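# Move printed part from build plate onto table

## Task

Lift the printed part from the 3-D printer's build plate and place it on the table the printer sits on, outside the printer. The plate must stay roughly where and how it was, the printer must remain upright, and at the end every other object next to or behind the printer must still be upright.

## Robot and tools

Robot: two arms, left_arm and right_arm. Each ends in a five-fingered hand; left_arm has a left hand, the mirror of the right hand on right_arm. Bases in the scene frame: left_arm at (0, +0.300, 0) m, right_arm at (0, -0.300, 0) m, both with identity orientation. Scene frame: origin at table-top height midway between the bases, +x out over the table, +y toward left_arm, +z up. A fixed post stands behind the arms. Loose objects may get a brief random nudge. Anything that falls or is left off the table fails the task.

Frames: hand poses, velocities, targets and wrist-camera poses are given in each arm's own base frame (axes parallel to the scene frame, origin at that base). Fixed cameras and the table use the scene frame.

Hand point: a point fixed to the palm, 0.05 m in front of it and 0.15 m from the wrist mounting face along the fingers. Its +z runs along straight fingers, +y out of the palm, +x across the palm away from the thumb on the right hand (toward the thumb on the left hand). Straight fingers extend 0.06 to 0.07 m past the point, their centre lines 0.06 m behind it along -y. A wrist bracket on the little-finger side can strike objects. Arms track loosely: resting 1 to 3 cm (sometimes 5 cm) off, usually low, is normal and not a contact sign.

Row layout (both tools): one row of 28 numbers, each in [-1, 1], always covering both arms: left_arm dx, dy, dz, rx, ry, rz; left hand thumb_turn, thumb_bend, index, middle, ring, little; left force_limit, speed; then the same 14 for right_arm. dx..rz are offsets, not poses: they count from that arm's Hand target at the start of the action or move, along that arm's base axes; 1.0 = 0.6 m or 180 degrees; rx, ry, rz form one rotation vector, turning about the Hand target's position. All zeros in an arm's six pose numbers asks nothing new of it. Repeating an offset moves further. Orientation commands are clipped to within 40 degrees of the measured orientation each step.

Hand numbers are absolute targets, not offsets: thumb_turn -1 beside palm, +1 opposite fingers; thumb_bend and each finger -1 straight, +1 fully curled. force_limit maps -1..+1 to about 0..10 N at the fingertip (15 N for the two thumb motors). speed rises from nearly 0 at -1 to full at +0.48 and above (a full stroke takes 0.49 s); use -0.94 or lower for a gentle grip. There is no 'no change' value: to keep a hand as it is, resend the eight numbers of its last executed row (before any has run, send hand_measured plus hand_force_limit and hand_speed). With thumb opposed, a 0.035 to 0.065 m object can be wrapped; thumb tip against index pad can pinch light items up to about 0.08 m. To grip harder, raise force_limit and send a more closed target than hand_measured; to loosen, send a more open one.

execute_actions: actions = list of actions; each action = 1 to 15 rows, one per 1/30 s step, a short table holding its last row to step 15. Every row of an action counts from the action's start pose. cameras: list of names, ["all"], or []; default all only for an empty actions list. An empty list just returns state and images.

move: target = one 28-number row or up to 15 rows, all offsets from the same starting Hand targets (not chained). speed: m/s, 0.002 to 4.3, default 0.25 (turns at twice that in rad/s), one value or one per target. blend: metres of corner rounding per target, default 0 (stop). blocking=false returns after about 0.5 s while the move continues. Paths are straight, do not avoid obstacles or the other arm, and stop after 10 s. Hand numbers in later targets are sent on arrival. Result adds a 'move:' line: done, off_target, moving, held or fault, plus limits such as paced or held.

wait: seconds 0 to 3600; runs the scene with no new commands. stop: brakes a running move. zoom_image: camera (cam_head_left, cam_head_right, cam_high, cam_left_wrist, cam_right_wrist) and region [x0, y0, x1, y1] in pixels, at most 504 by 504, from that camera's newest image. show_instructions: shows the reference pages. finished_scene: ends the scene for good (scene 1, optional).

Results: end_effector_position (m) and end_effector_quat_wxyz per arm in its base frame; Hand target (next offsets count from it); joint positions, velocities and torques; hand_measured, hand_stopped_by (moving, target, force, stalled, fault) and hand_load_n, six values each in motor order. A lost grip shows as hand_load_n dropping near 0. Action calls also list hand positions at some steps. MOTOR HOT warns near overheating; OVER-TEMPERATURE FAULT drops the arm for 30 to 60 s.

Cameras are 504x504; calibration lines give intrinsics and world-to-camera transforms; wrist camera poses update with results.

Avoid: dropping or releasing moving parts, slams, fast contacts, pressing targets far past contact, hard hits on fixed or heavy things, toppling the printer or neighbouring objects, pulling the build plate along, collisions between the two arms or hands, overloading fingers, and long stretched-out holds that heat motors. To end a push, command back past the current hand point.

Each tool is called after "Request:" by a JSON object that holds its "api" and its "payload".

Reference images:

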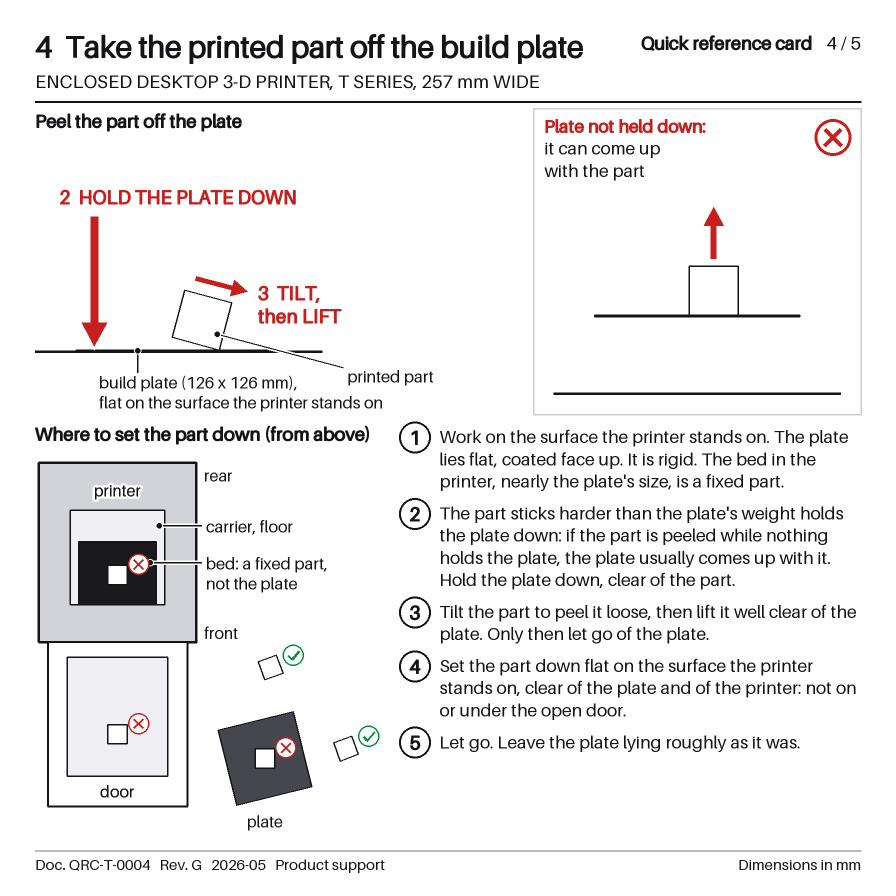

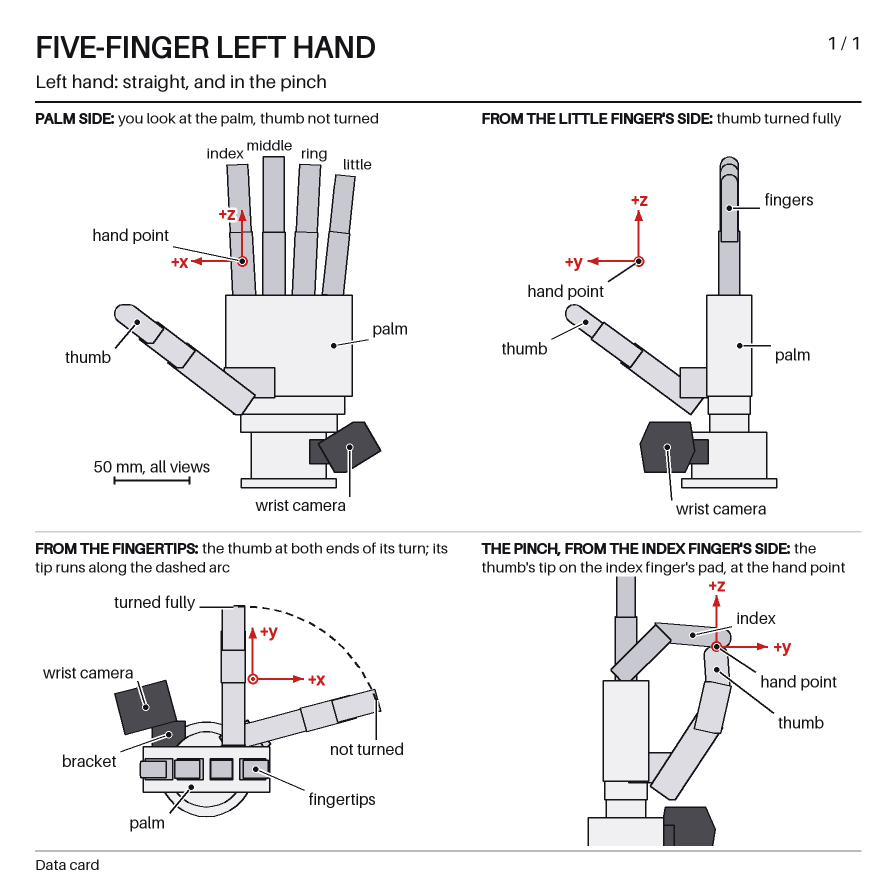

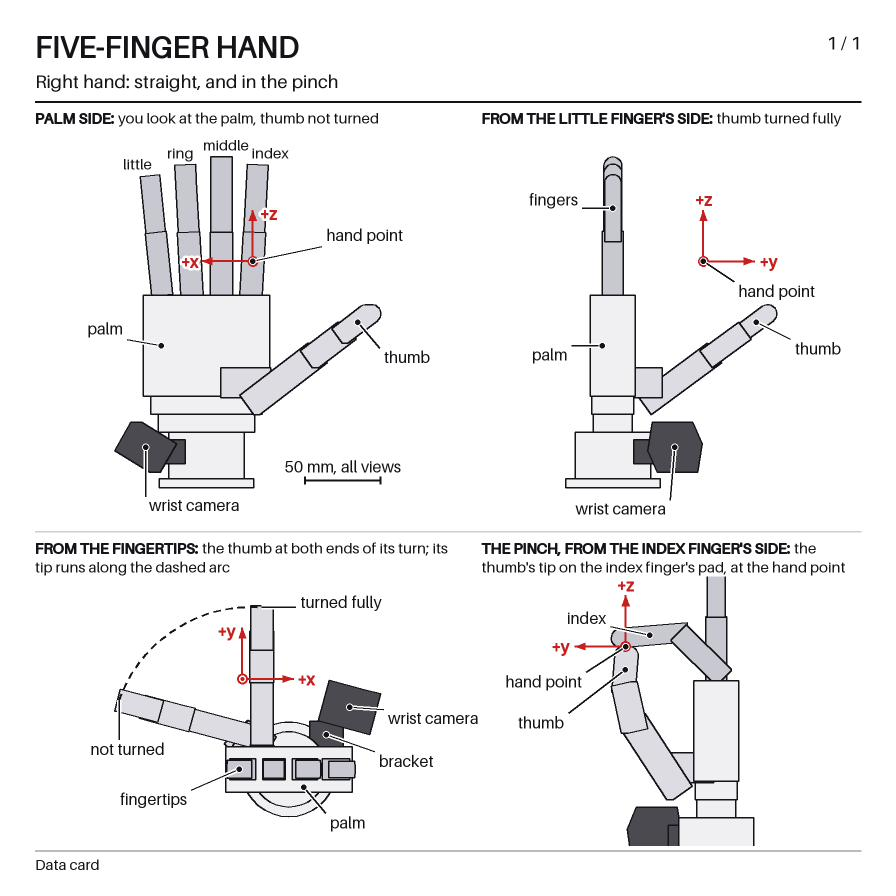

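## Session

Request:
{"api": "execute_actions", "payload": {"actions": []}}

Scene clock: 0.00 s.
left_arm: end_effector_position=(+0.1500, -0.0450, +0.1375) hand_measured=(-1.000, -1.000, -1.000, -1.000, -1.000, -1.000) hand_load_n=(+0.0, +0.0, +0.0, +0.0, +0.0, +0.0) hand_stopped_by=(target, target, target, target, target, target) hand_force_limit=0.00 hand_speed=-0.80 end_effector_quat_wxyz=(-0.205, +0.107, +0.964, -0.128) | right_arm: end_effector_position=(+0.7196, +0.0972, +0.2211) hand_measured=(-1.000, -1.000, -1.000, -1.000, -1.000, -1.000) hand_load_n=(+0.0, +0.0, +0.0, +0.0, +0.0, +0.0) hand_stopped_by=(target, target, target, target, target, target) hand_force_limit=0.00 hand_speed=-0.80 end_effector_quat_wxyz=(+0.332, -0.218, +0.917, -0.038)
Joint positions: left_arm=[-0.272 1.137 0.821 -1.634 0.314 1.58] | right_arm=[0.026 1.806 1.652 -0.738 -0.06 1.151]
Joint velocities: within noise
Joint torques (N m): no reading
Heat: left arm: hottest wrist yaw 32 °C; right arm: hottest wrist pitch 31 °C.
Hand target: left_arm +0.1546, -0.0462, +0.1403; -0.200, +0.108, +0.965, -0.129 | right_arm +0.7260, +0.0973, +0.2366; +0.346, -0.217, +0.912, -0.041

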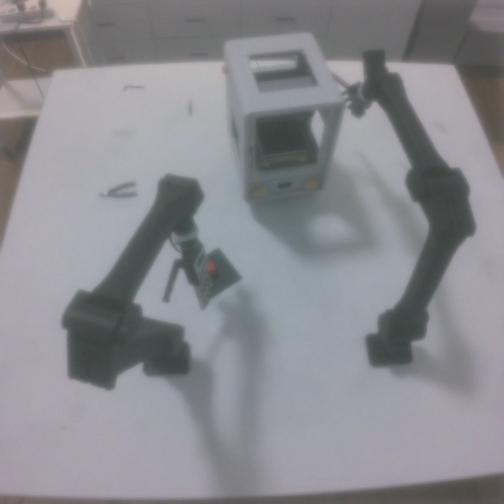

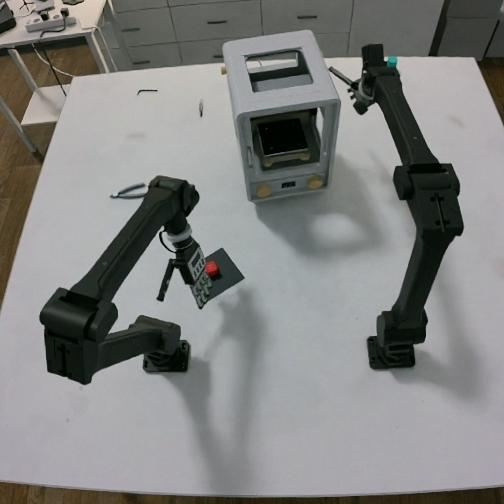

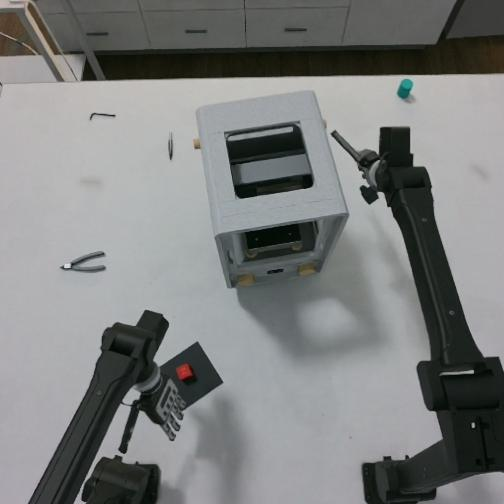

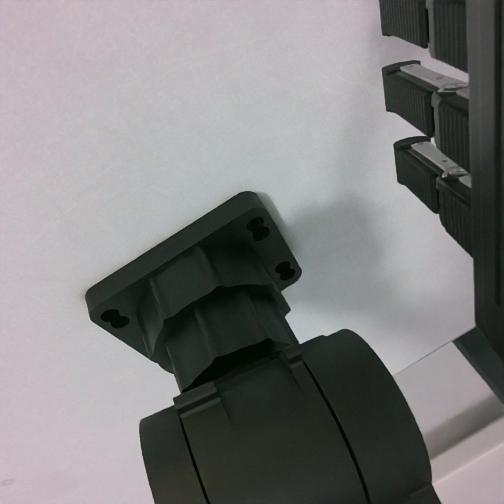

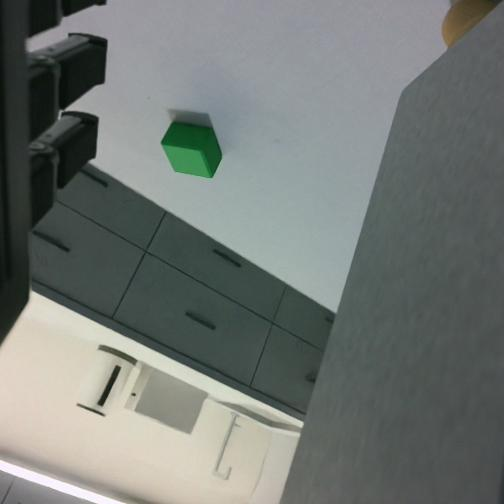

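Request:
{"api": "zoom_image", "payload": {"camera": "cam_high", "region": [120, 310, 260, 450]}}

Request:
{"api": "zoom_image", "payload": {"camera": "cam_head_right", "region": [150, 220, 270, 340]}}

Request:
{"api": "zoom_image", "payload": {"camera": "cam_high", "region": [180, 60, 440, 320]}}

Scaled by 3.600 from the camera's image (finer frame: 720x720).

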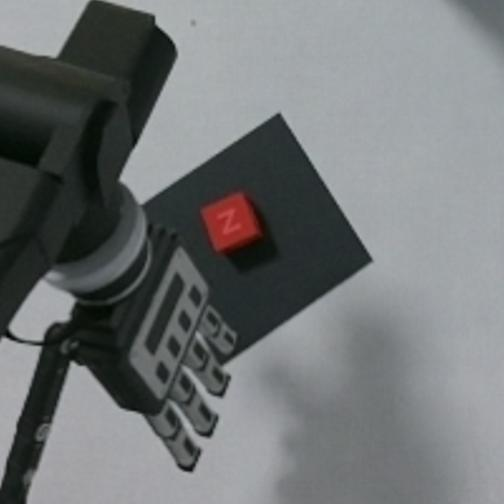

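Scaled by 4.200 from the camera's image (finer frame: 720x720).

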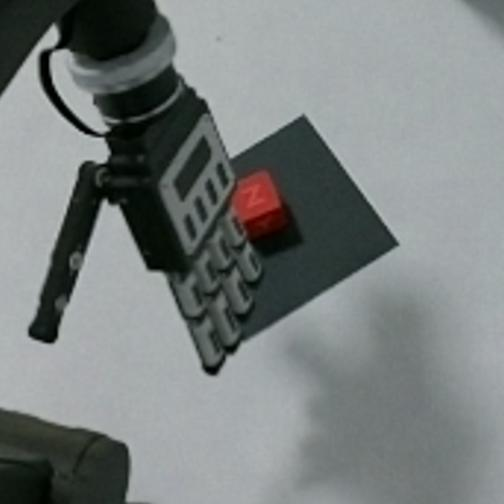

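Scaled by 1.938 from the camera's image (finer frame: 720x720).

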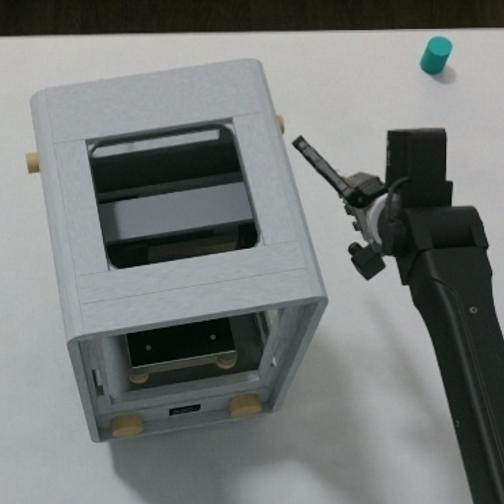

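Request:
{"api": "move", "payload": {"target": [[0,0,0,0,0,0,-1,-1,-1,-1,-1,-1,0,-0.8,-0.043,-0.129,0.039,0,0,0,-1,-1,-1,-1,-1,-1,0,-0.8],[0,0,0,0,0,0,-1,-1,-1,-1,-1,-1,0,-0.8,-0.46,-0.295,0.106,0,0,0,-1,-1,-1,-1,-1,-1,0,-0.8],[0,0,0,0,0,0,-1,-1,-1,-1,-1,-1,0,-0.8,-0.66,0.088,0.022,-0.249,-0.106,0.393,-1,-1,-1,-1,-1,-1,0,-0.8]], "blend": [0.03, 0.05, 0], "speed": 0.25, "cameras": ["cam_head_right", "cam_high", "cam_right_wrist"]}}

Scene clock: 175.80 s.
left_arm: end_effector_position=(+0.1500, -0.0450, +0.1375) hand_measured=(-1.000, -1.000, -1.000, -1.000, -1.000, -1.000) hand_load_n=(+0.0, +0.0, +0.0, +0.0, +0.0, +0.0) hand_stopped_by=(target, target, target, target, target, target) hand_force_limit=0.00 hand_speed=-0.80 end_effector_quat_wxyz=(-0.205, +0.107, +0.964, -0.128) | right_arm: end_effector_position=(+0.3293, +0.1483, +0.2474) hand_measured=(-1.000, -1.000, -1.000, -1.000, -1.000, -1.000) hand_load_n=(+0.0, +0.0, +0.0, +0.0, +0.0, +0.0) hand_stopped_by=(target, target, target, target, target, target) hand_force_limit=0.00 hand_speed=-0.80 end_effector_quat_wxyz=(-0.331, +0.784, -0.492, +0.184)
Joint positions: left_arm=[-0.272 1.137 0.821 -1.634 0.314 1.58] | right_arm=[0.273 0.901 0.93 -0.837 -0.16 -0.112]
Joint torques (N m): left_arm=[0.62 -4.54 8.4 -0.49 0.23 0.05] | right_arm=[-0.44 -6.24 7.41 1.94 -0.04 -0.08]
Heat: left arm: hottest elbow 38 °C; right arm: hottest elbow 38 °C.
Hand target: left_arm +0.1546, -0.0462, +0.1403; -0.200, +0.108, +0.965, -0.129 | right_arm +0.3301, +0.1501, +0.2498; -0.336, +0.787, -0.479, +0.193
Off the commanded pose: left_arm 0.006 m, 1 deg | right_arm 0.003 m, 2 deg.
move: done
cam_right_wrist: T_world_to_cam=[[-0.5498, -0.49889, -0.66995, 0.42165], [-0.8051, 0.5302, 0.26589, 0.12059], [0.22255, 0.68556, -0.69316, 0.10618]] pos_world=[0.30528, 0.07363, 0.32402]

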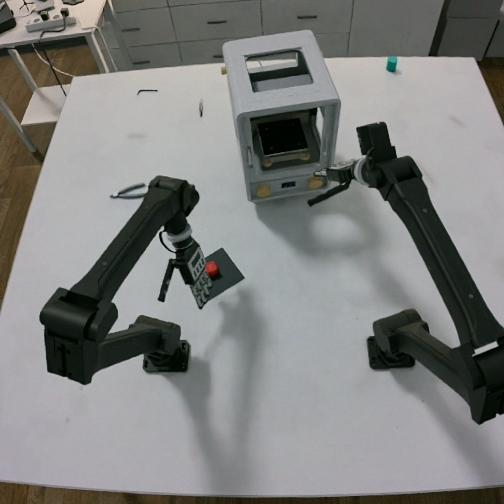

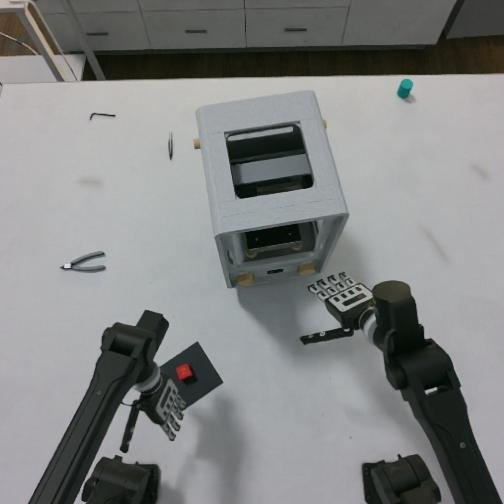

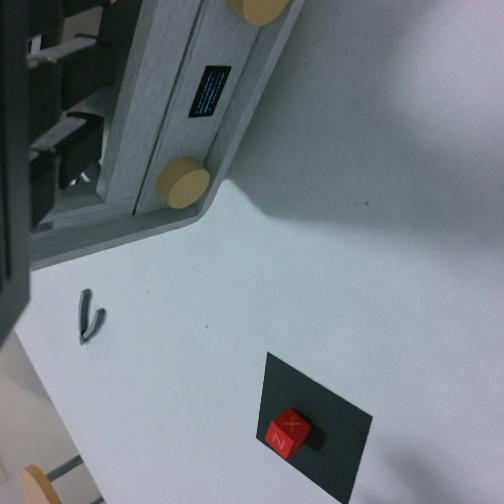

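Request:
{"api": "zoom_image", "payload": {"camera": "cam_right_wrist", "region": [240, 340, 400, 500]}}

Scaled by 3.150 from the camera's image (finer frame: 720x720).

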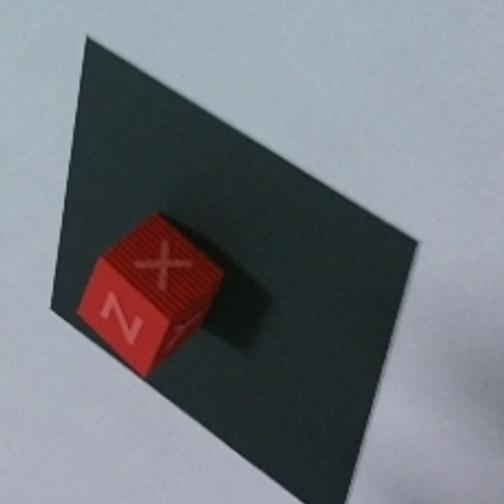

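Request:
{"api": "move", "payload": {"target": [-0.011,-0.252,0.0,0.099,-0.106,0.702,1,-1,-1,-1,-1,-1,0,-0.3,0,0,0,0,0,0,-1,-1,-1,-1,-1,-1,0,-0.8], "speed": 0.3, "cameras": ["cam_head_right", "cam_high", "cam_right_wrist", "cam_left_wrist"]}}

Scene clock: 303.20 s.
left_arm: end_effector_position=(+0.1431, -0.1874, +0.1256) hand_measured=(+1.000, -1.000, -1.000, -1.000, -1.000, -1.000) hand_load_n=(+0.0, +0.0, +0.0, +0.0, +0.0, +0.0) hand_stopped_by=(target, target, target, target, target, target) hand_force_limit=0.00 hand_speed=-0.30 end_effector_quat_wxyz=(-0.146, +0.815, -0.554, +0.088) | right_arm: end_effector_position=(+0.3293, +0.1483, +0.2474) hand_measured=(-1.000, -1.000, -1.000, -1.000, -1.000, -1.000) hand_load_n=(+0.0, +0.0, +0.0, +0.0, +0.0, +0.0) hand_stopped_by=(target, target, target, target, target, target) hand_force_limit=0.00 hand_speed=-0.80 end_effector_quat_wxyz=(-0.331, +0.784, -0.492, +0.184)
Joint positions: left_arm=[-0.92 0.854 0.703 -1.342 -0.333 -1.283] | right_arm=[0.273 0.901 0.93 -0.837 -0.16 -0.113]
Joint torques (N m): left_arm=[-0.15 -1.32 11.62 -0.09 -0.34 -0.02] | right_arm=[-0.56 -6.3 7.45 1.95 -0.05 -0.06]
Heat: left arm: hottest elbow 39 °C; right arm: hottest elbow 38 °C.
Hand target: left_arm +0.1481, -0.1974, +0.1404; -0.143, +0.815, -0.553, +0.098 | right_arm +0.3301, +0.1501, +0.2498; -0.336, +0.788, -0.479, +0.193
Off the commanded pose: left_arm 0.018 m, 1 deg | right_arm 0.003 m, 2 deg.
move: off_target (left_arm)
cam_left_wrist: T_world_to_cam=[[0.93864, 0.04015, 0.34256, -0.1692], [-0.08159, -0.93917, 0.33362, -0.20035], [0.33512, -0.3411, -0.87826, 0.11535]] pos_world=[0.10382, -0.14203, 0.22611]
cam_right_wrist: T_world_to_cam=[[-0.54933, -0.49954, -0.66985, 0.42152], [-0.80548, 0.52987, 0.26541, 0.12088], [0.22235, 0.68534, -0.69344, 0.10634]] pos_world=[0.30528, 0.07363, 0.32402]
Images, in order (width x height): cam_head_right 504x504, cam_high 504x504, cam_left_wrist 504x504, cam_right_wrist 504x504.

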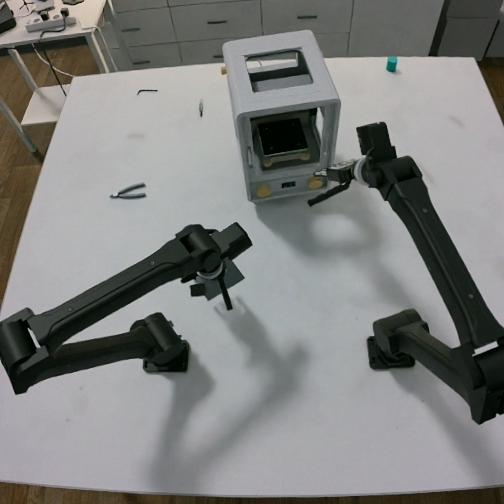

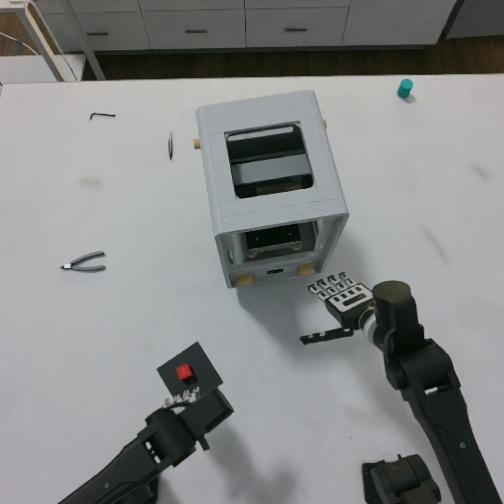

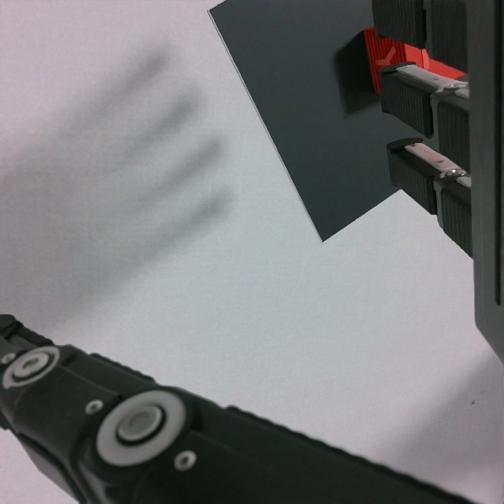

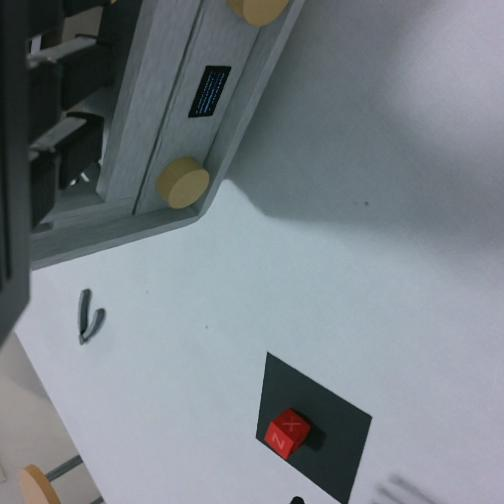

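Request:
{"api": "move", "payload": {"target": [[-0.062,-0.025,0,0,0,0,1,-1,-1,-1,-1,-1,0,-0.3,0,0,0,0,0,0,1,-0.8,-0.4,-0.4,-1,-1,0,-0.3],[-0.062,-0.025,0,0,0,0,1,-1,-1,-1,-1,-1,0,-0.3,-0.142,0.483,-0.2,0.063,-0.03,0.464,1,-0.8,-0.4,-0.4,-1,-1,0,-0.3]], "speed": 0.25, "cameras": ["cam_head_right", "cam_high", "cam_right_wrist", "cam_left_wrist"]}}

Scene clock: 329.90 s.
left_arm: end_effector_position=(+0.1081, -0.2023, +0.1255) hand_measured=(+1.000, -1.000, -1.000, -1.000, -1.000, -1.000) hand_load_n=(+0.0, +0.0, +0.0, +0.0, +0.5, +0.0) hand_stopped_by=(target, target, target, target, target, target) hand_force_limit=0.00 hand_speed=-0.30 end_effector_quat_wxyz=(-0.148, +0.815, -0.554, +0.087) | right_arm: end_effector_position=(+0.2350, +0.4262, +0.1166) hand_measured=(+1.000, -0.800, -0.400, -0.400, -1.000, -1.000) hand_load_n=(+0.0, +0.0, +0.0, +0.0, +0.0, +0.0) hand_stopped_by=(target, target, target, target, target, target) hand_force_limit=0.00 hand_speed=-0.30 end_effector_quat_wxyz=(-0.461, +0.869, +0.149, -0.102)
Joint positions: left_arm=[-1.108 0.854 0.703 -1.413 -0.345 -1.483] | right_arm=[0.793 1.523 1.047 -0.56 -0.871 -0.864]
Joint torques (N m): left_arm=[-0.03 -1.49 11.3 -0.16 -0.34 0] | right_arm=[-0.67 -12.92 9.95 0.42 -0.74 -0.07]
Heat: left arm: hottest elbow 41 °C; right arm: hottest elbow 38 °C.
Hand target: left_arm +0.1109, -0.2124, +0.1402; -0.143, +0.815, -0.553, +0.098 | right_arm +0.2447, +0.4398, +0.1296; -0.469, +0.863, +0.166, -0.090
Off the commanded pose: left_arm 0.018 m, 1 deg | right_arm 0.021 m, 3 deg.
move: off_target (left_arm, right_arm)
cam_left_wrist: T_world_to_cam=[[0.93807, 0.0392, 0.34422, -0.13602], [-0.08142, -0.9408, 0.32903, -0.21693], [0.33674, -0.33668, -0.87935, 0.12272]] pos_world=[0.06861, -0.15743, 0.22611]
cam_right_wrist: T_world_to_cam=[[0.37946, -0.45898, -0.80333, 0.20096], [-0.59996, -0.78304, 0.16399, 0.45555], [-0.70431, 0.41974, -0.57251, 0.16296]] pos_world=[0.31183, 0.38055, 0.18003]
Images, in order (width x height): cam_head_right 504x504, cam_high 504x504, cam_left_wrist 504x504, cam_right_wrist 504x504.

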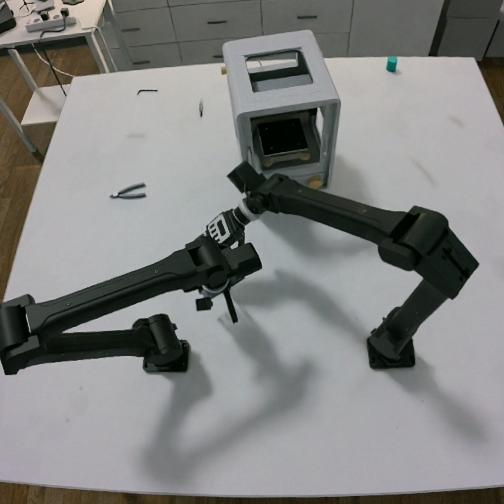

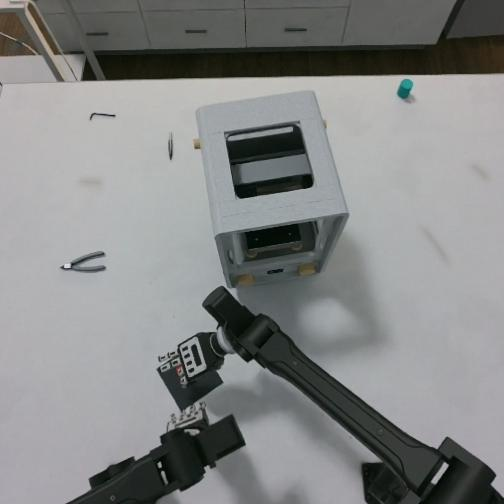

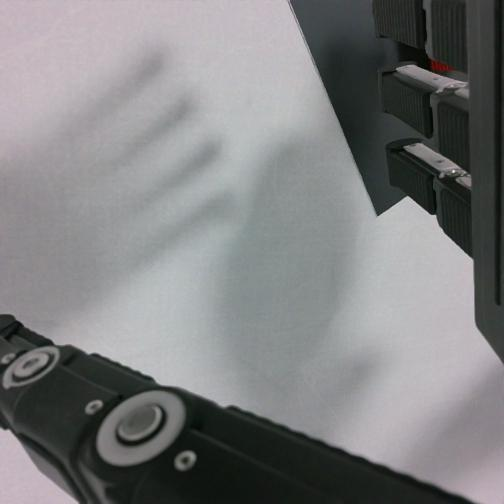

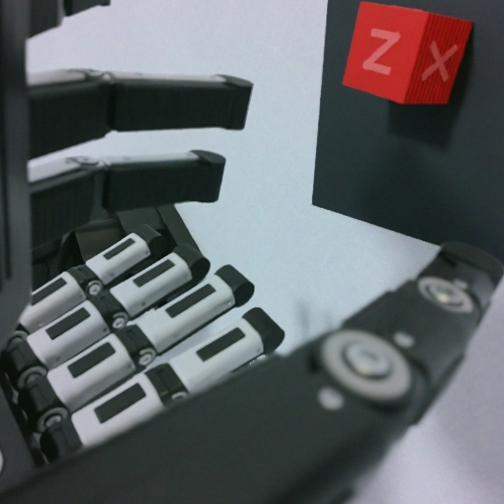

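Request:
{"api": "zoom_image", "payload": {"camera": "cam_right_wrist", "region": [304, 0, 504, 200]}}

Scaled by 2.520 from the camera's image (finer frame: 720x720).

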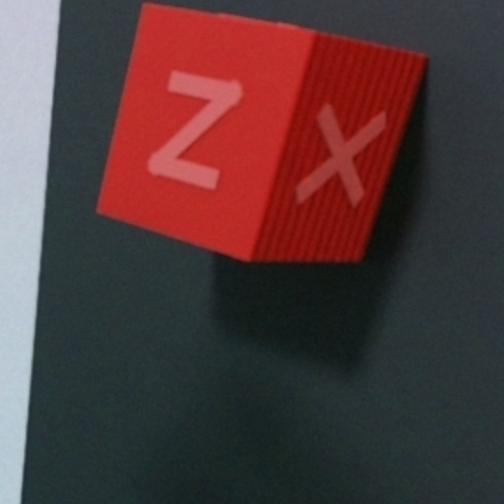

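Request:
{"api": "move", "payload": {"target": [0.062,0.015,-0.092,0,0,0,1,-1,-1,-1,-1,-1,0,-0.3,0,0,0,0,0,0.0167,1,-0.8,-0.4,-0.4,-1,-1,0,-0.3], "speed": 0.15, "cameras": ["cam_head_right", "cam_right_wrist", "cam_left_wrist"]}}

Scene clock: 375.37 s.
left_arm: end_effector_position=(+0.1461, -0.2039, +0.0895) hand_measured=(+1.000, -1.000, -1.000, -1.000, -1.000, -1.000) hand_load_n=(+0.0, +0.0, +0.0, +0.0, +0.0, +0.0) hand_stopped_by=(target, target, target, target, target, target) hand_force_limit=0.00 hand_speed=-0.30 end_effector_quat_wxyz=(-0.143, +0.814, -0.554, +0.101) | right_arm: end_effector_position=(+0.2341, +0.4268, +0.1174) hand_measured=(+1.000, -0.800, -0.400, -0.400, -1.000, -1.000) hand_load_n=(+0.0, +0.0, +0.0, +0.0, +0.0, +0.0) hand_stopped_by=(target, target, target, target, target, target) hand_force_limit=0.00 hand_speed=-0.30 end_effector_quat_wxyz=(-0.458, +0.864, +0.173, -0.115)
Joint positions: left_arm=[-0.957 0.911 0.632 -1.199 -0.339 -1.318] | right_arm=[0.793 1.546 1.081 -0.629 -0.898 -0.94]
Joint torques (N m): left_arm=[1.26 -1.73 7.9 1.01 -0.19 0.11] | right_arm=[-0.73 -13.22 9.94 0.28 -0.77 -0.06]
Heat: left arm: hottest elbow 45 °C; right arm: hottest elbow 42 °C.
Hand target: left_arm +0.1481, -0.2034, +0.0851; -0.143, +0.815, -0.553, +0.098 | right_arm +0.2448, +0.4399, +0.1296; -0.466, +0.858, +0.188, -0.103
Off the commanded pose: left_arm 0.005 m, 0 deg | right_arm 0.021 m, 2 deg.
move: off_target (right_arm)
cam_left_wrist: T_world_to_cam=[[0.93242, 0.04292, 0.35882, -0.15906], [-0.09175, -0.93226, 0.34996, -0.20217], [0.34953, -0.35923, -0.86532, 0.07002]] pos_world=[0.10528, -0.15649, 0.18841]
cam_right_wrist: T_world_to_cam=[[0.40417, -0.43589, -0.80414, 0.18676], [-0.55583, -0.81525, 0.16254, 0.45891], [-0.72643, 0.38127, -0.57178, 0.18405]] pos_world=[0.31329, 0.38536, 0.18083]
Images, in order (width x height): cam_head_right 504x504, cam_left_wrist 504x504, cam_right_wrist 504x504.

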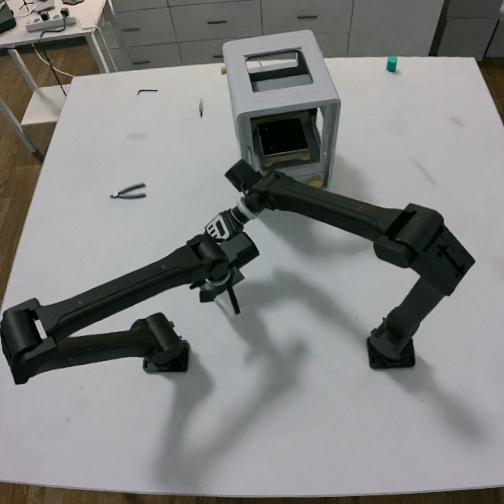

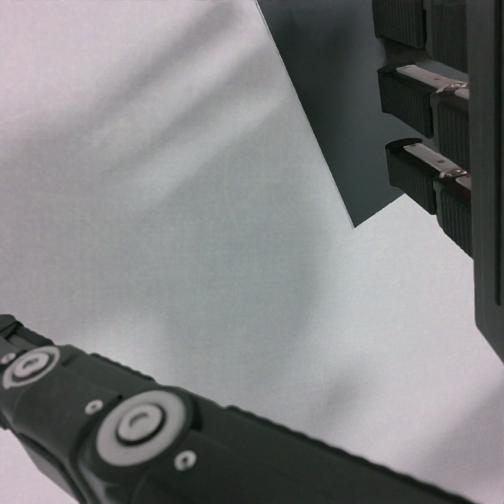

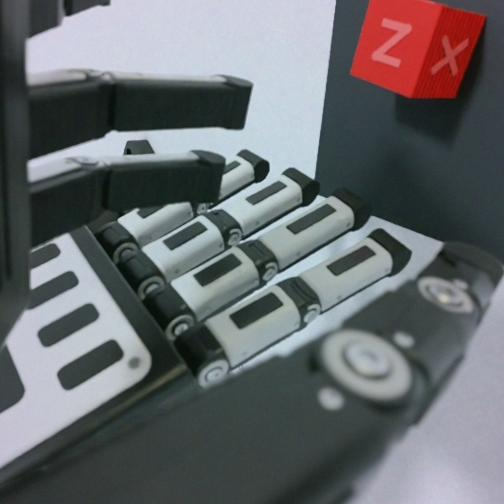

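Request:
{"api": "move", "payload": {"target": [0.003,0.019,-0.05,0,0,0,1,-1,-1,-1,-1,-1,0,-0.3,0,0,0,0,0,0,1,-0.8,-0.4,-0.4,-1,-1,0,-0.3], "speed": 0.06, "cameras": ["cam_right_wrist", "cam_left_wrist"]}}

Scene clock: 389.43 s.
left_arm: end_effector_position=(+0.1486, -0.1933, +0.0599) hand_measured=(+1.000, -1.000, -1.000, -1.000, -1.000, -1.000) hand_load_n=(+0.0, +0.0, +0.0, +0.0, +0.0, +0.0) hand_stopped_by=(target, target, target, target, target, target) hand_force_limit=0.00 hand_speed=-0.30 end_effector_quat_wxyz=(-0.143, +0.814, -0.553, +0.101) | right_arm: end_effector_position=(+0.2341, +0.4268, +0.1174) hand_measured=(+1.000, -0.800, -0.400, -0.400, -1.000, -1.000) hand_load_n=(+0.0, +0.0, +0.0, +0.0, +0.0, +0.0) hand_stopped_by=(target, target, target, target, target, target) hand_force_limit=0.00 hand_speed=-0.30 end_effector_quat_wxyz=(-0.459, +0.864, +0.173, -0.115)
Joint positions: left_arm=[-0.918 0.917 0.552 -1.1 -0.336 -1.277] | right_arm=[0.793 1.546 1.081 -0.629 -0.898 -0.94]
Joint torques (N m): left_arm=[1.26 -1.61 7.57 1.06 -0.18 0.15] | right_arm=[-0.85 -13.33 9.91 0.31 -0.78 -0.08]
Heat: left arm: hottest elbow 45 °C; right arm: hottest elbow 43 °C.
Hand target: left_arm +0.1499, -0.1920, +0.0551; -0.143, +0.815, -0.553, +0.098 | right_arm +0.2448, +0.4399, +0.1296; -0.466, +0.858, +0.188, -0.103
Off the commanded pose: left_arm 0.005 m, 0 deg | right_arm 0.021 m, 2 deg.
move: done
cam_left_wrist: T_world_to_cam=[[0.93218, 0.04338, 0.3594, -0.15109], [-0.09185, -0.93196, 0.35073, -0.18174], [0.35016, -0.35996, -0.86477, 0.04703]] pos_world=[0.10768, -0.14589, 0.15871]
cam_right_wrist: T_world_to_cam=[[0.40447, -0.43569, -0.8041, 0.18658], [-0.5557, -0.81539, 0.16228, 0.45897], [-0.72636, 0.3812, -0.57191, 0.18408]] pos_world=[0.31329, 0.38536, 0.18083]
Images, in order (width x height): cam_left_wrist 504x504, cam_right_wrist 504x504.

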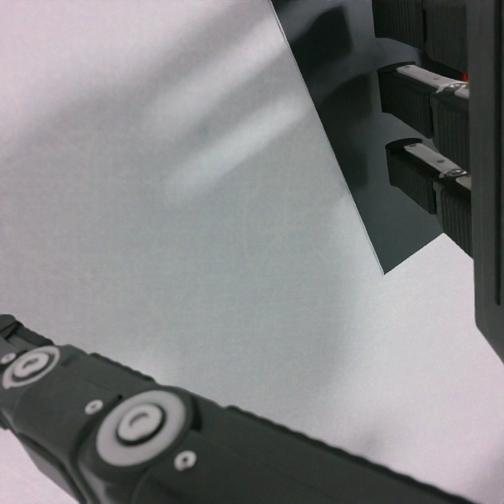

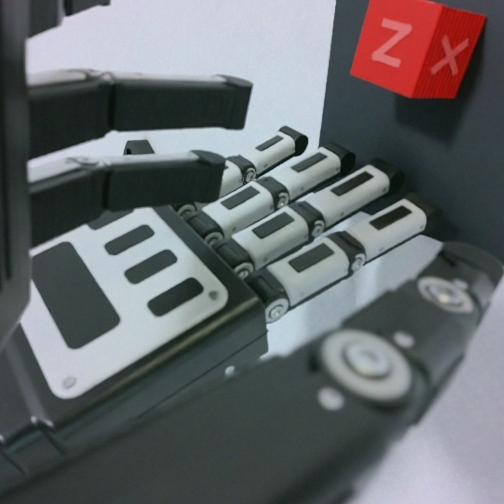

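Request:
{"api": "move", "payload": {"target": [0,0,-0.015,0,0,0,1,-1,-1,-1,-1,-1,0,-0.3,0,0,0,0,0,0,1,-0.8,-0.4,-0.4,-1,-1,0,-0.3], "speed": 0.03}}

Request:
{"api": "move", "payload": {"target": [0,0,-0.008,0,0,0,1,-1,-1,-1,-1,-1,0,-0.3,0,0,0,0,0,0,1,-0.8,-0.4,-0.4,-1,-1,0,-0.3], "speed": 0.03}}

Scene clock: 395.70 s.
left_arm: end_effector_position=(+0.1486, -0.1934, +0.0520) hand_measured=(+1.000, -1.000, -1.000, -1.000, -1.000, -1.000) hand_load_n=(+0.0, +0.0, +0.0, +0.0, +0.0, +0.0) hand_stopped_by=(target, target, target, target, target, target) hand_force_limit=0.00 hand_speed=-0.30 end_effector_quat_wxyz=(-0.143, +0.814, -0.554, +0.101) | right_arm: end_effector_position=(+0.2341, +0.4268, +0.1174) hand_measured=(+1.000, -0.800, -0.400, -0.400, -1.000, -1.000) hand_load_n=(+0.0, +0.0, +0.0, +0.0, +0.0, +0.0) hand_stopped_by=(target, target, target, target, target, target) hand_force_limit=0.00 hand_speed=-0.30 end_effector_quat_wxyz=(-0.459, +0.864, +0.173, -0.115)
Joint positions: left_arm=[-0.918 0.928 0.536 -1.072 -0.336 -1.276] | right_arm=[0.793 1.546 1.081 -0.629 -0.898 -0.94]
Joint torques (N m): left_arm=[1.38 -1.44 7.39 1.21 -0.2 0.14] | right_arm=[-0.91 -13.16 9.91 0.28 -0.77 -0.08]
Heat: left arm: hottest elbow 44 °C; right arm: hottest elbow 44 °C.
Hand target: left_arm +0.1500, -0.1920, +0.0462; -0.143, +0.815, -0.553, +0.098 | right_arm +0.2448, +0.4399, +0.1296; -0.466, +0.858, +0.188, -0.103
Off the commanded pose: left_arm 0.006 m, 0 deg | right_arm 0.021 m, 2 deg.
move: done

Scene clock: 396.30 s.
left_arm: end_effector_position=(+0.1504, -0.1956, +0.0512) hand_measured=(+1.000, -1.000, -1.000, -1.000, -1.000, -1.000) hand_load_n=(+0.0, +0.0, +0.0, +0.0, +0.0, +0.0) hand_stopped_by=(target, target, target, target, target, target) hand_force_limit=0.00 hand_speed=-0.30 end_effector_quat_wxyz=(-0.141, +0.814, -0.553, +0.106) | right_arm: end_effector_position=(+0.2341, +0.4268, +0.1174) hand_measured=(+1.000, -0.800, -0.400, -0.400, -1.000, -1.000) hand_load_n=(+0.0, +0.0, +0.0, +0.0, +0.0, -0.5) hand_stopped_by=(target, target, target, target, target, target) hand_force_limit=0.00 hand_speed=-0.30 end_effector_quat_wxyz=(-0.459, +0.864, +0.173, -0.115)
Joint positions: left_arm=[-0.918 0.93 0.534 -1.057 -0.336 -1.276] | right_arm=[0.793 1.546 1.081 -0.629 -0.898 -0.94]
Joint torques (N m): left_arm=[1.2 -1.14 6.87 1.37 -0.18 0.14] | right_arm=[-0.85 -13.16 9.91 0.29 -0.77 -0.07]
Heat: left arm: hottest elbow 44 °C; right arm: hottest elbow 44 °C.
Hand target: left_arm +0.1499, -0.1921, +0.0414; -0.143, +0.815, -0.553, +0.098 | right_arm +0.2448, +0.4399, +0.1296; -0.466, +0.858, +0.188, -0.103
Off the commanded pose: left_arm 0.010 m, 1 deg | right_arm 0.021 m, 2 deg.
move: done

Request:
{"api": "move", "payload": {"target": [0,0,0,0,0,0,1,-1,-1,-1,-1,-1,0,-0.3,0.0103,0.1008,-0.037,0,0,0,1,-0.8,-0.4,-0.4,-1,-1,0,-0.3], "speed": 0.1, "cameras": ["cam_right_wrist", "cam_left_wrist", "cam_high"]}}

Scene clock: 405.23 s.
left_arm: end_effector_position=(+0.1505, -0.1957, +0.0513) hand_measured=(+1.000, -1.000, -1.000, -1.000, -1.000, -1.000) hand_load_n=(+0.0, +0.0, +0.0, +0.0, +0.0, +0.0) hand_stopped_by=(target, target, target, target, target, target) hand_force_limit=0.00 hand_speed=-0.30 end_effector_quat_wxyz=(-0.141, +0.814, -0.553, +0.106) | right_arm: end_effector_position=(+0.2411, +0.4822, +0.0938) hand_measured=(+1.000, -0.800, -0.400, -0.400, -1.000, -1.000) hand_load_n=(+0.5, +0.0, +0.0, +0.0, +0.0, +0.0) hand_stopped_by=(target, target, target, target, target, target) hand_force_limit=0.00 hand_speed=-0.30 end_effector_quat_wxyz=(-0.455, +0.864, +0.184, -0.115)
Joint positions: left_arm=[-0.918 0.93 0.534 -1.057 -0.336 -1.276] | right_arm=[0.863 1.681 1.178 -0.538 -0.866 -0.879]
Joint torques (N m): left_arm=[1.38 -1.14 6.83 1.28 -0.17 0.14] | right_arm=[-0.67 -15.33 9.81 1.33 -0.57 0.29]
Heat: left arm: hottest elbow 42 °C; right arm: hottest elbow 44 °C.
Hand target: left_arm +0.1500, -0.1921, +0.0414; -0.143, +0.815, -0.553, +0.098 | right_arm +0.2509, +0.5003, +0.1074; -0.466, +0.858, +0.188, -0.103
Off the commanded pose: left_arm 0.011 m, 1 deg | right_arm 0.025 m, 2 deg.
move: off_target (right_arm)
cam_left_wrist: T_world_to_cam=[[0.92969, 0.04567, 0.36549, -0.14919], [-0.09481, -0.92917, 0.35728, -0.17999], [0.35592, -0.36682, -0.85952, 0.03558]] pos_world=[0.10897, -0.14738, 0.14941]
cam_right_wrist: T_world_to_cam=[[0.42173, -0.42982, -0.79837, 0.18134], [-0.54118, -0.82579, 0.15871, 0.51364], [-0.72751, 0.36513, -0.58087, 0.16346]] pos_world=[0.3204, 0.44242, 0.15821]
Images, in order (width x height): cam_high 504x504, cam_left_wrist 504x504, cam_right_wrist 504x504.

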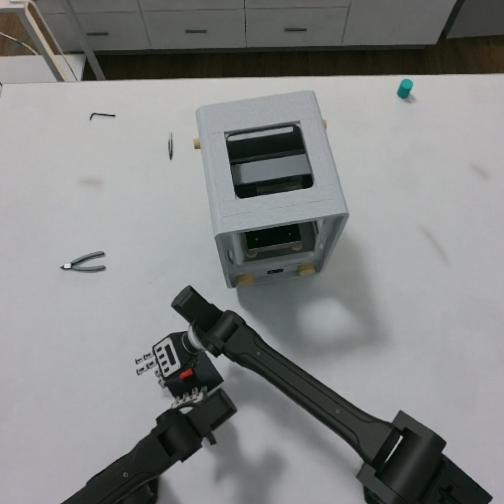

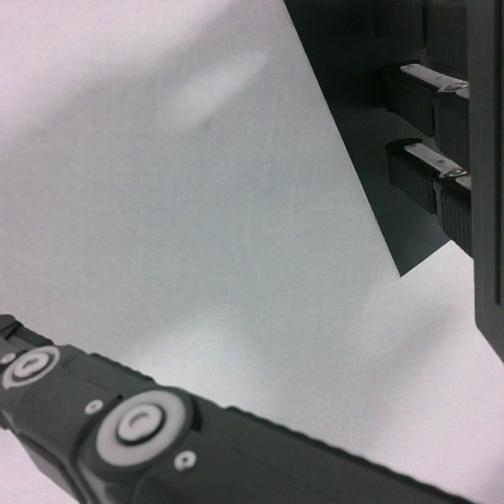

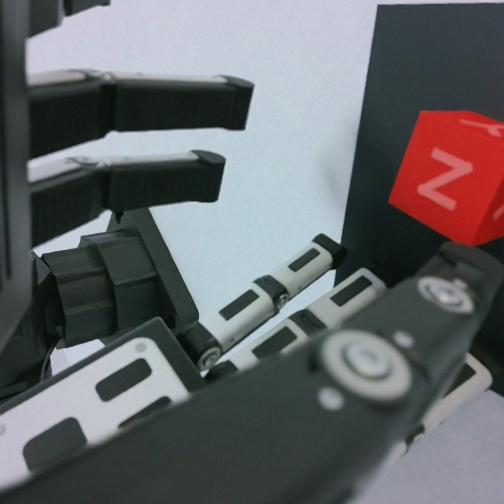

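Request:
{"api": "zoom_image", "payload": {"camera": "cam_right_wrist", "region": [364, 90, 504, 230]}}

Scaled by 3.600 from the camera's image (finer frame: 720x720).

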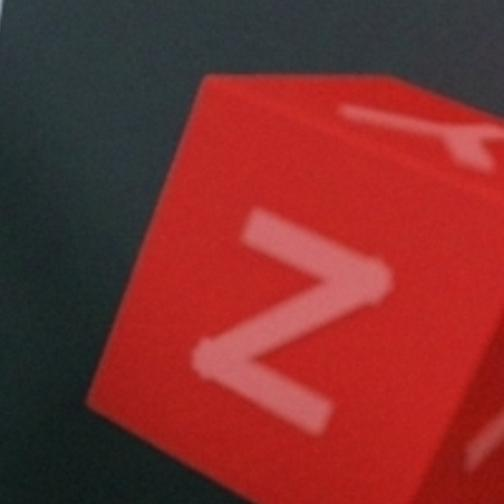

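Request:
{"api": "move", "payload": {"target": [0,0,0,0,0,0,1,-1,-1,-1,-1,-1,0,-0.3,0.0045,0.003,-0.065,0,0,0,1,-0.8,-0.4,-0.4,-1,-1,0,-0.3], "speed": 0.08, "cameras": ["cam_right_wrist", "cam_left_wrist", "cam_head_right"]}}

Scene clock: 433.47 s.
left_arm: end_effector_position=(+0.1505, -0.1957, +0.0513) hand_measured=(+1.000, -1.000, -1.000, -1.000, -1.000, -1.000) hand_load_n=(+0.0, -0.5, +0.0, +0.0, +0.0, +0.0) hand_stopped_by=(target, target, target, target, target, target) hand_force_limit=0.00 hand_speed=-0.30 end_effector_quat_wxyz=(-0.141, +0.814, -0.553, +0.106) | right_arm: end_effector_position=(+0.2523, +0.4954, +0.0672) hand_measured=(+1.000, -0.800, -0.400, -0.400, -1.000, -1.000) hand_load_n=(+0.0, +0.0, +0.0, +0.0, +0.0, +0.0) hand_stopped_by=(target, target, target, target, target, target) hand_force_limit=0.00 hand_speed=-0.30 end_effector_quat_wxyz=(-0.463, +0.859, +0.190, -0.104)
Joint positions: left_arm=[-0.918 0.93 0.534 -1.057 -0.336 -1.276] | right_arm=[0.863 1.744 1.178 -0.445 -0.866 -0.878]
Joint torques (N m): left_arm=[1.2 -1.26 6.8 1.28 -0.17 0.14] | right_arm=[-0.67 -16.38 7.19 1.28 -0.57 0.26]
Heat: left arm: hottest elbow 40 °C; right arm: hottest elbow 43 °C.
Hand target: left_arm +0.1500, -0.1921, +0.0414; -0.143, +0.815, -0.553, +0.098 | right_arm +0.2536, +0.5021, +0.0684; -0.466, +0.858, +0.188, -0.103
Off the commanded pose: left_arm 0.011 m, 1 deg | right_arm 0.007 m, 0 deg.
move: done
cam_left_wrist: T_world_to_cam=[[0.92969, 0.04567, 0.36549, -0.14919], [-0.09481, -0.92917, 0.35728, -0.17999], [0.35592, -0.36682, -0.85952, 0.03558]] pos_world=[0.10897, -0.14738, 0.14941]
cam_right_wrist: T_world_to_cam=[[0.43652, -0.41213, -0.79975, 0.14865], [-0.54424, -0.82879, 0.13005, 0.53906], [-0.71642, 0.37849, -0.58608, 0.14231]] pos_world=[0.33044, 0.45417, 0.13219]
Images, in order (width x height): cam_head_right 504x504, cam_left_wrist 504x504, cam_right_wrist 504x504.

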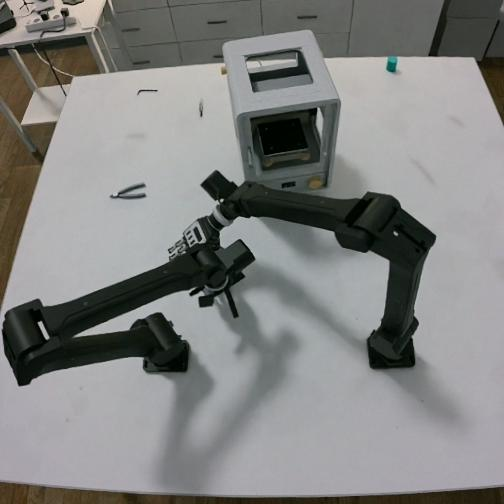

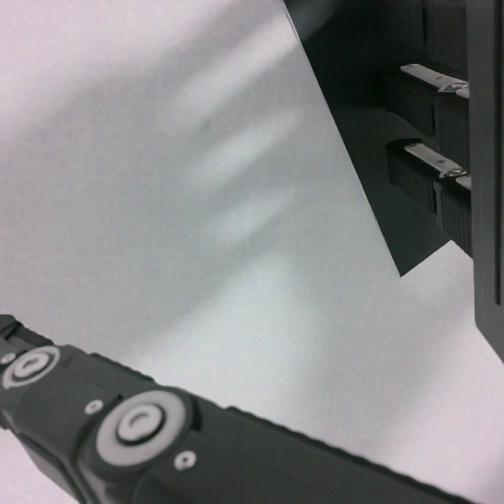

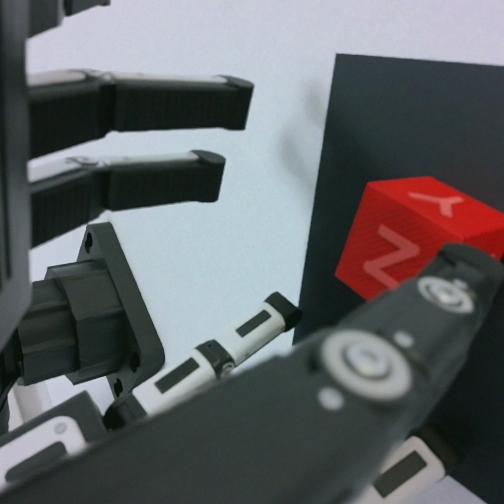

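Request:
{"api": "move", "payload": {"target": [0,0,0,0,0,0,1,-1,-1,-1,-1,-1,0,-0.3,-0.0125,-0.0193,0.0,0,0,0,1,-0.8,-0.4,-0.4,-1,-1,0,-0.3], "speed": 0.08}}

Scene clock: 447.40 s.
left_arm: end_effector_position=(+0.1505, -0.1957, +0.0513) hand_measured=(+1.000, -1.000, -1.000, -1.000, -1.000, -1.000) hand_load_n=(+0.0, +0.0, +0.0, +0.0, +0.0, +0.0) hand_stopped_by=(target, target, target, target, target, target) hand_force_limit=0.00 hand_speed=-0.30 end_effector_quat_wxyz=(-0.141, +0.814, -0.553, +0.106) | right_arm: end_effector_position=(+0.2460, +0.4880, +0.0605) hand_measured=(+1.000, -0.800, -0.400, -0.400, -1.000, -1.000) hand_load_n=(+0.5, +0.0, +0.0, +0.0, +0.0, +0.0) hand_stopped_by=(target, target, target, target, target, target) hand_force_limit=0.00 hand_speed=-0.30 end_effector_quat_wxyz=(-0.459, +0.861, +0.187, -0.109)
Joint positions: left_arm=[-0.918 0.93 0.534 -1.057 -0.336 -1.276] | right_arm=[0.863 1.737 1.15 -0.438 -0.866 -0.878]
Joint torques (N m): left_arm=[1.26 -1.2 6.83 1.25 -0.16 0.15] | right_arm=[-1.14 -18.14 6.06 1.42 -0.66 0.22]
Heat: left arm: hottest elbow 39 °C; right arm: hottest elbow 42 °C.
Hand target: left_arm +0.1500, -0.1921, +0.0414; -0.143, +0.815, -0.553, +0.098 | right_arm +0.2462, +0.4906, +0.0685; -0.466, +0.858, +0.188, -0.103
Off the commanded pose: left_arm 0.011 m, 1 deg | right_arm 0.008 m, 1 deg.
move: done


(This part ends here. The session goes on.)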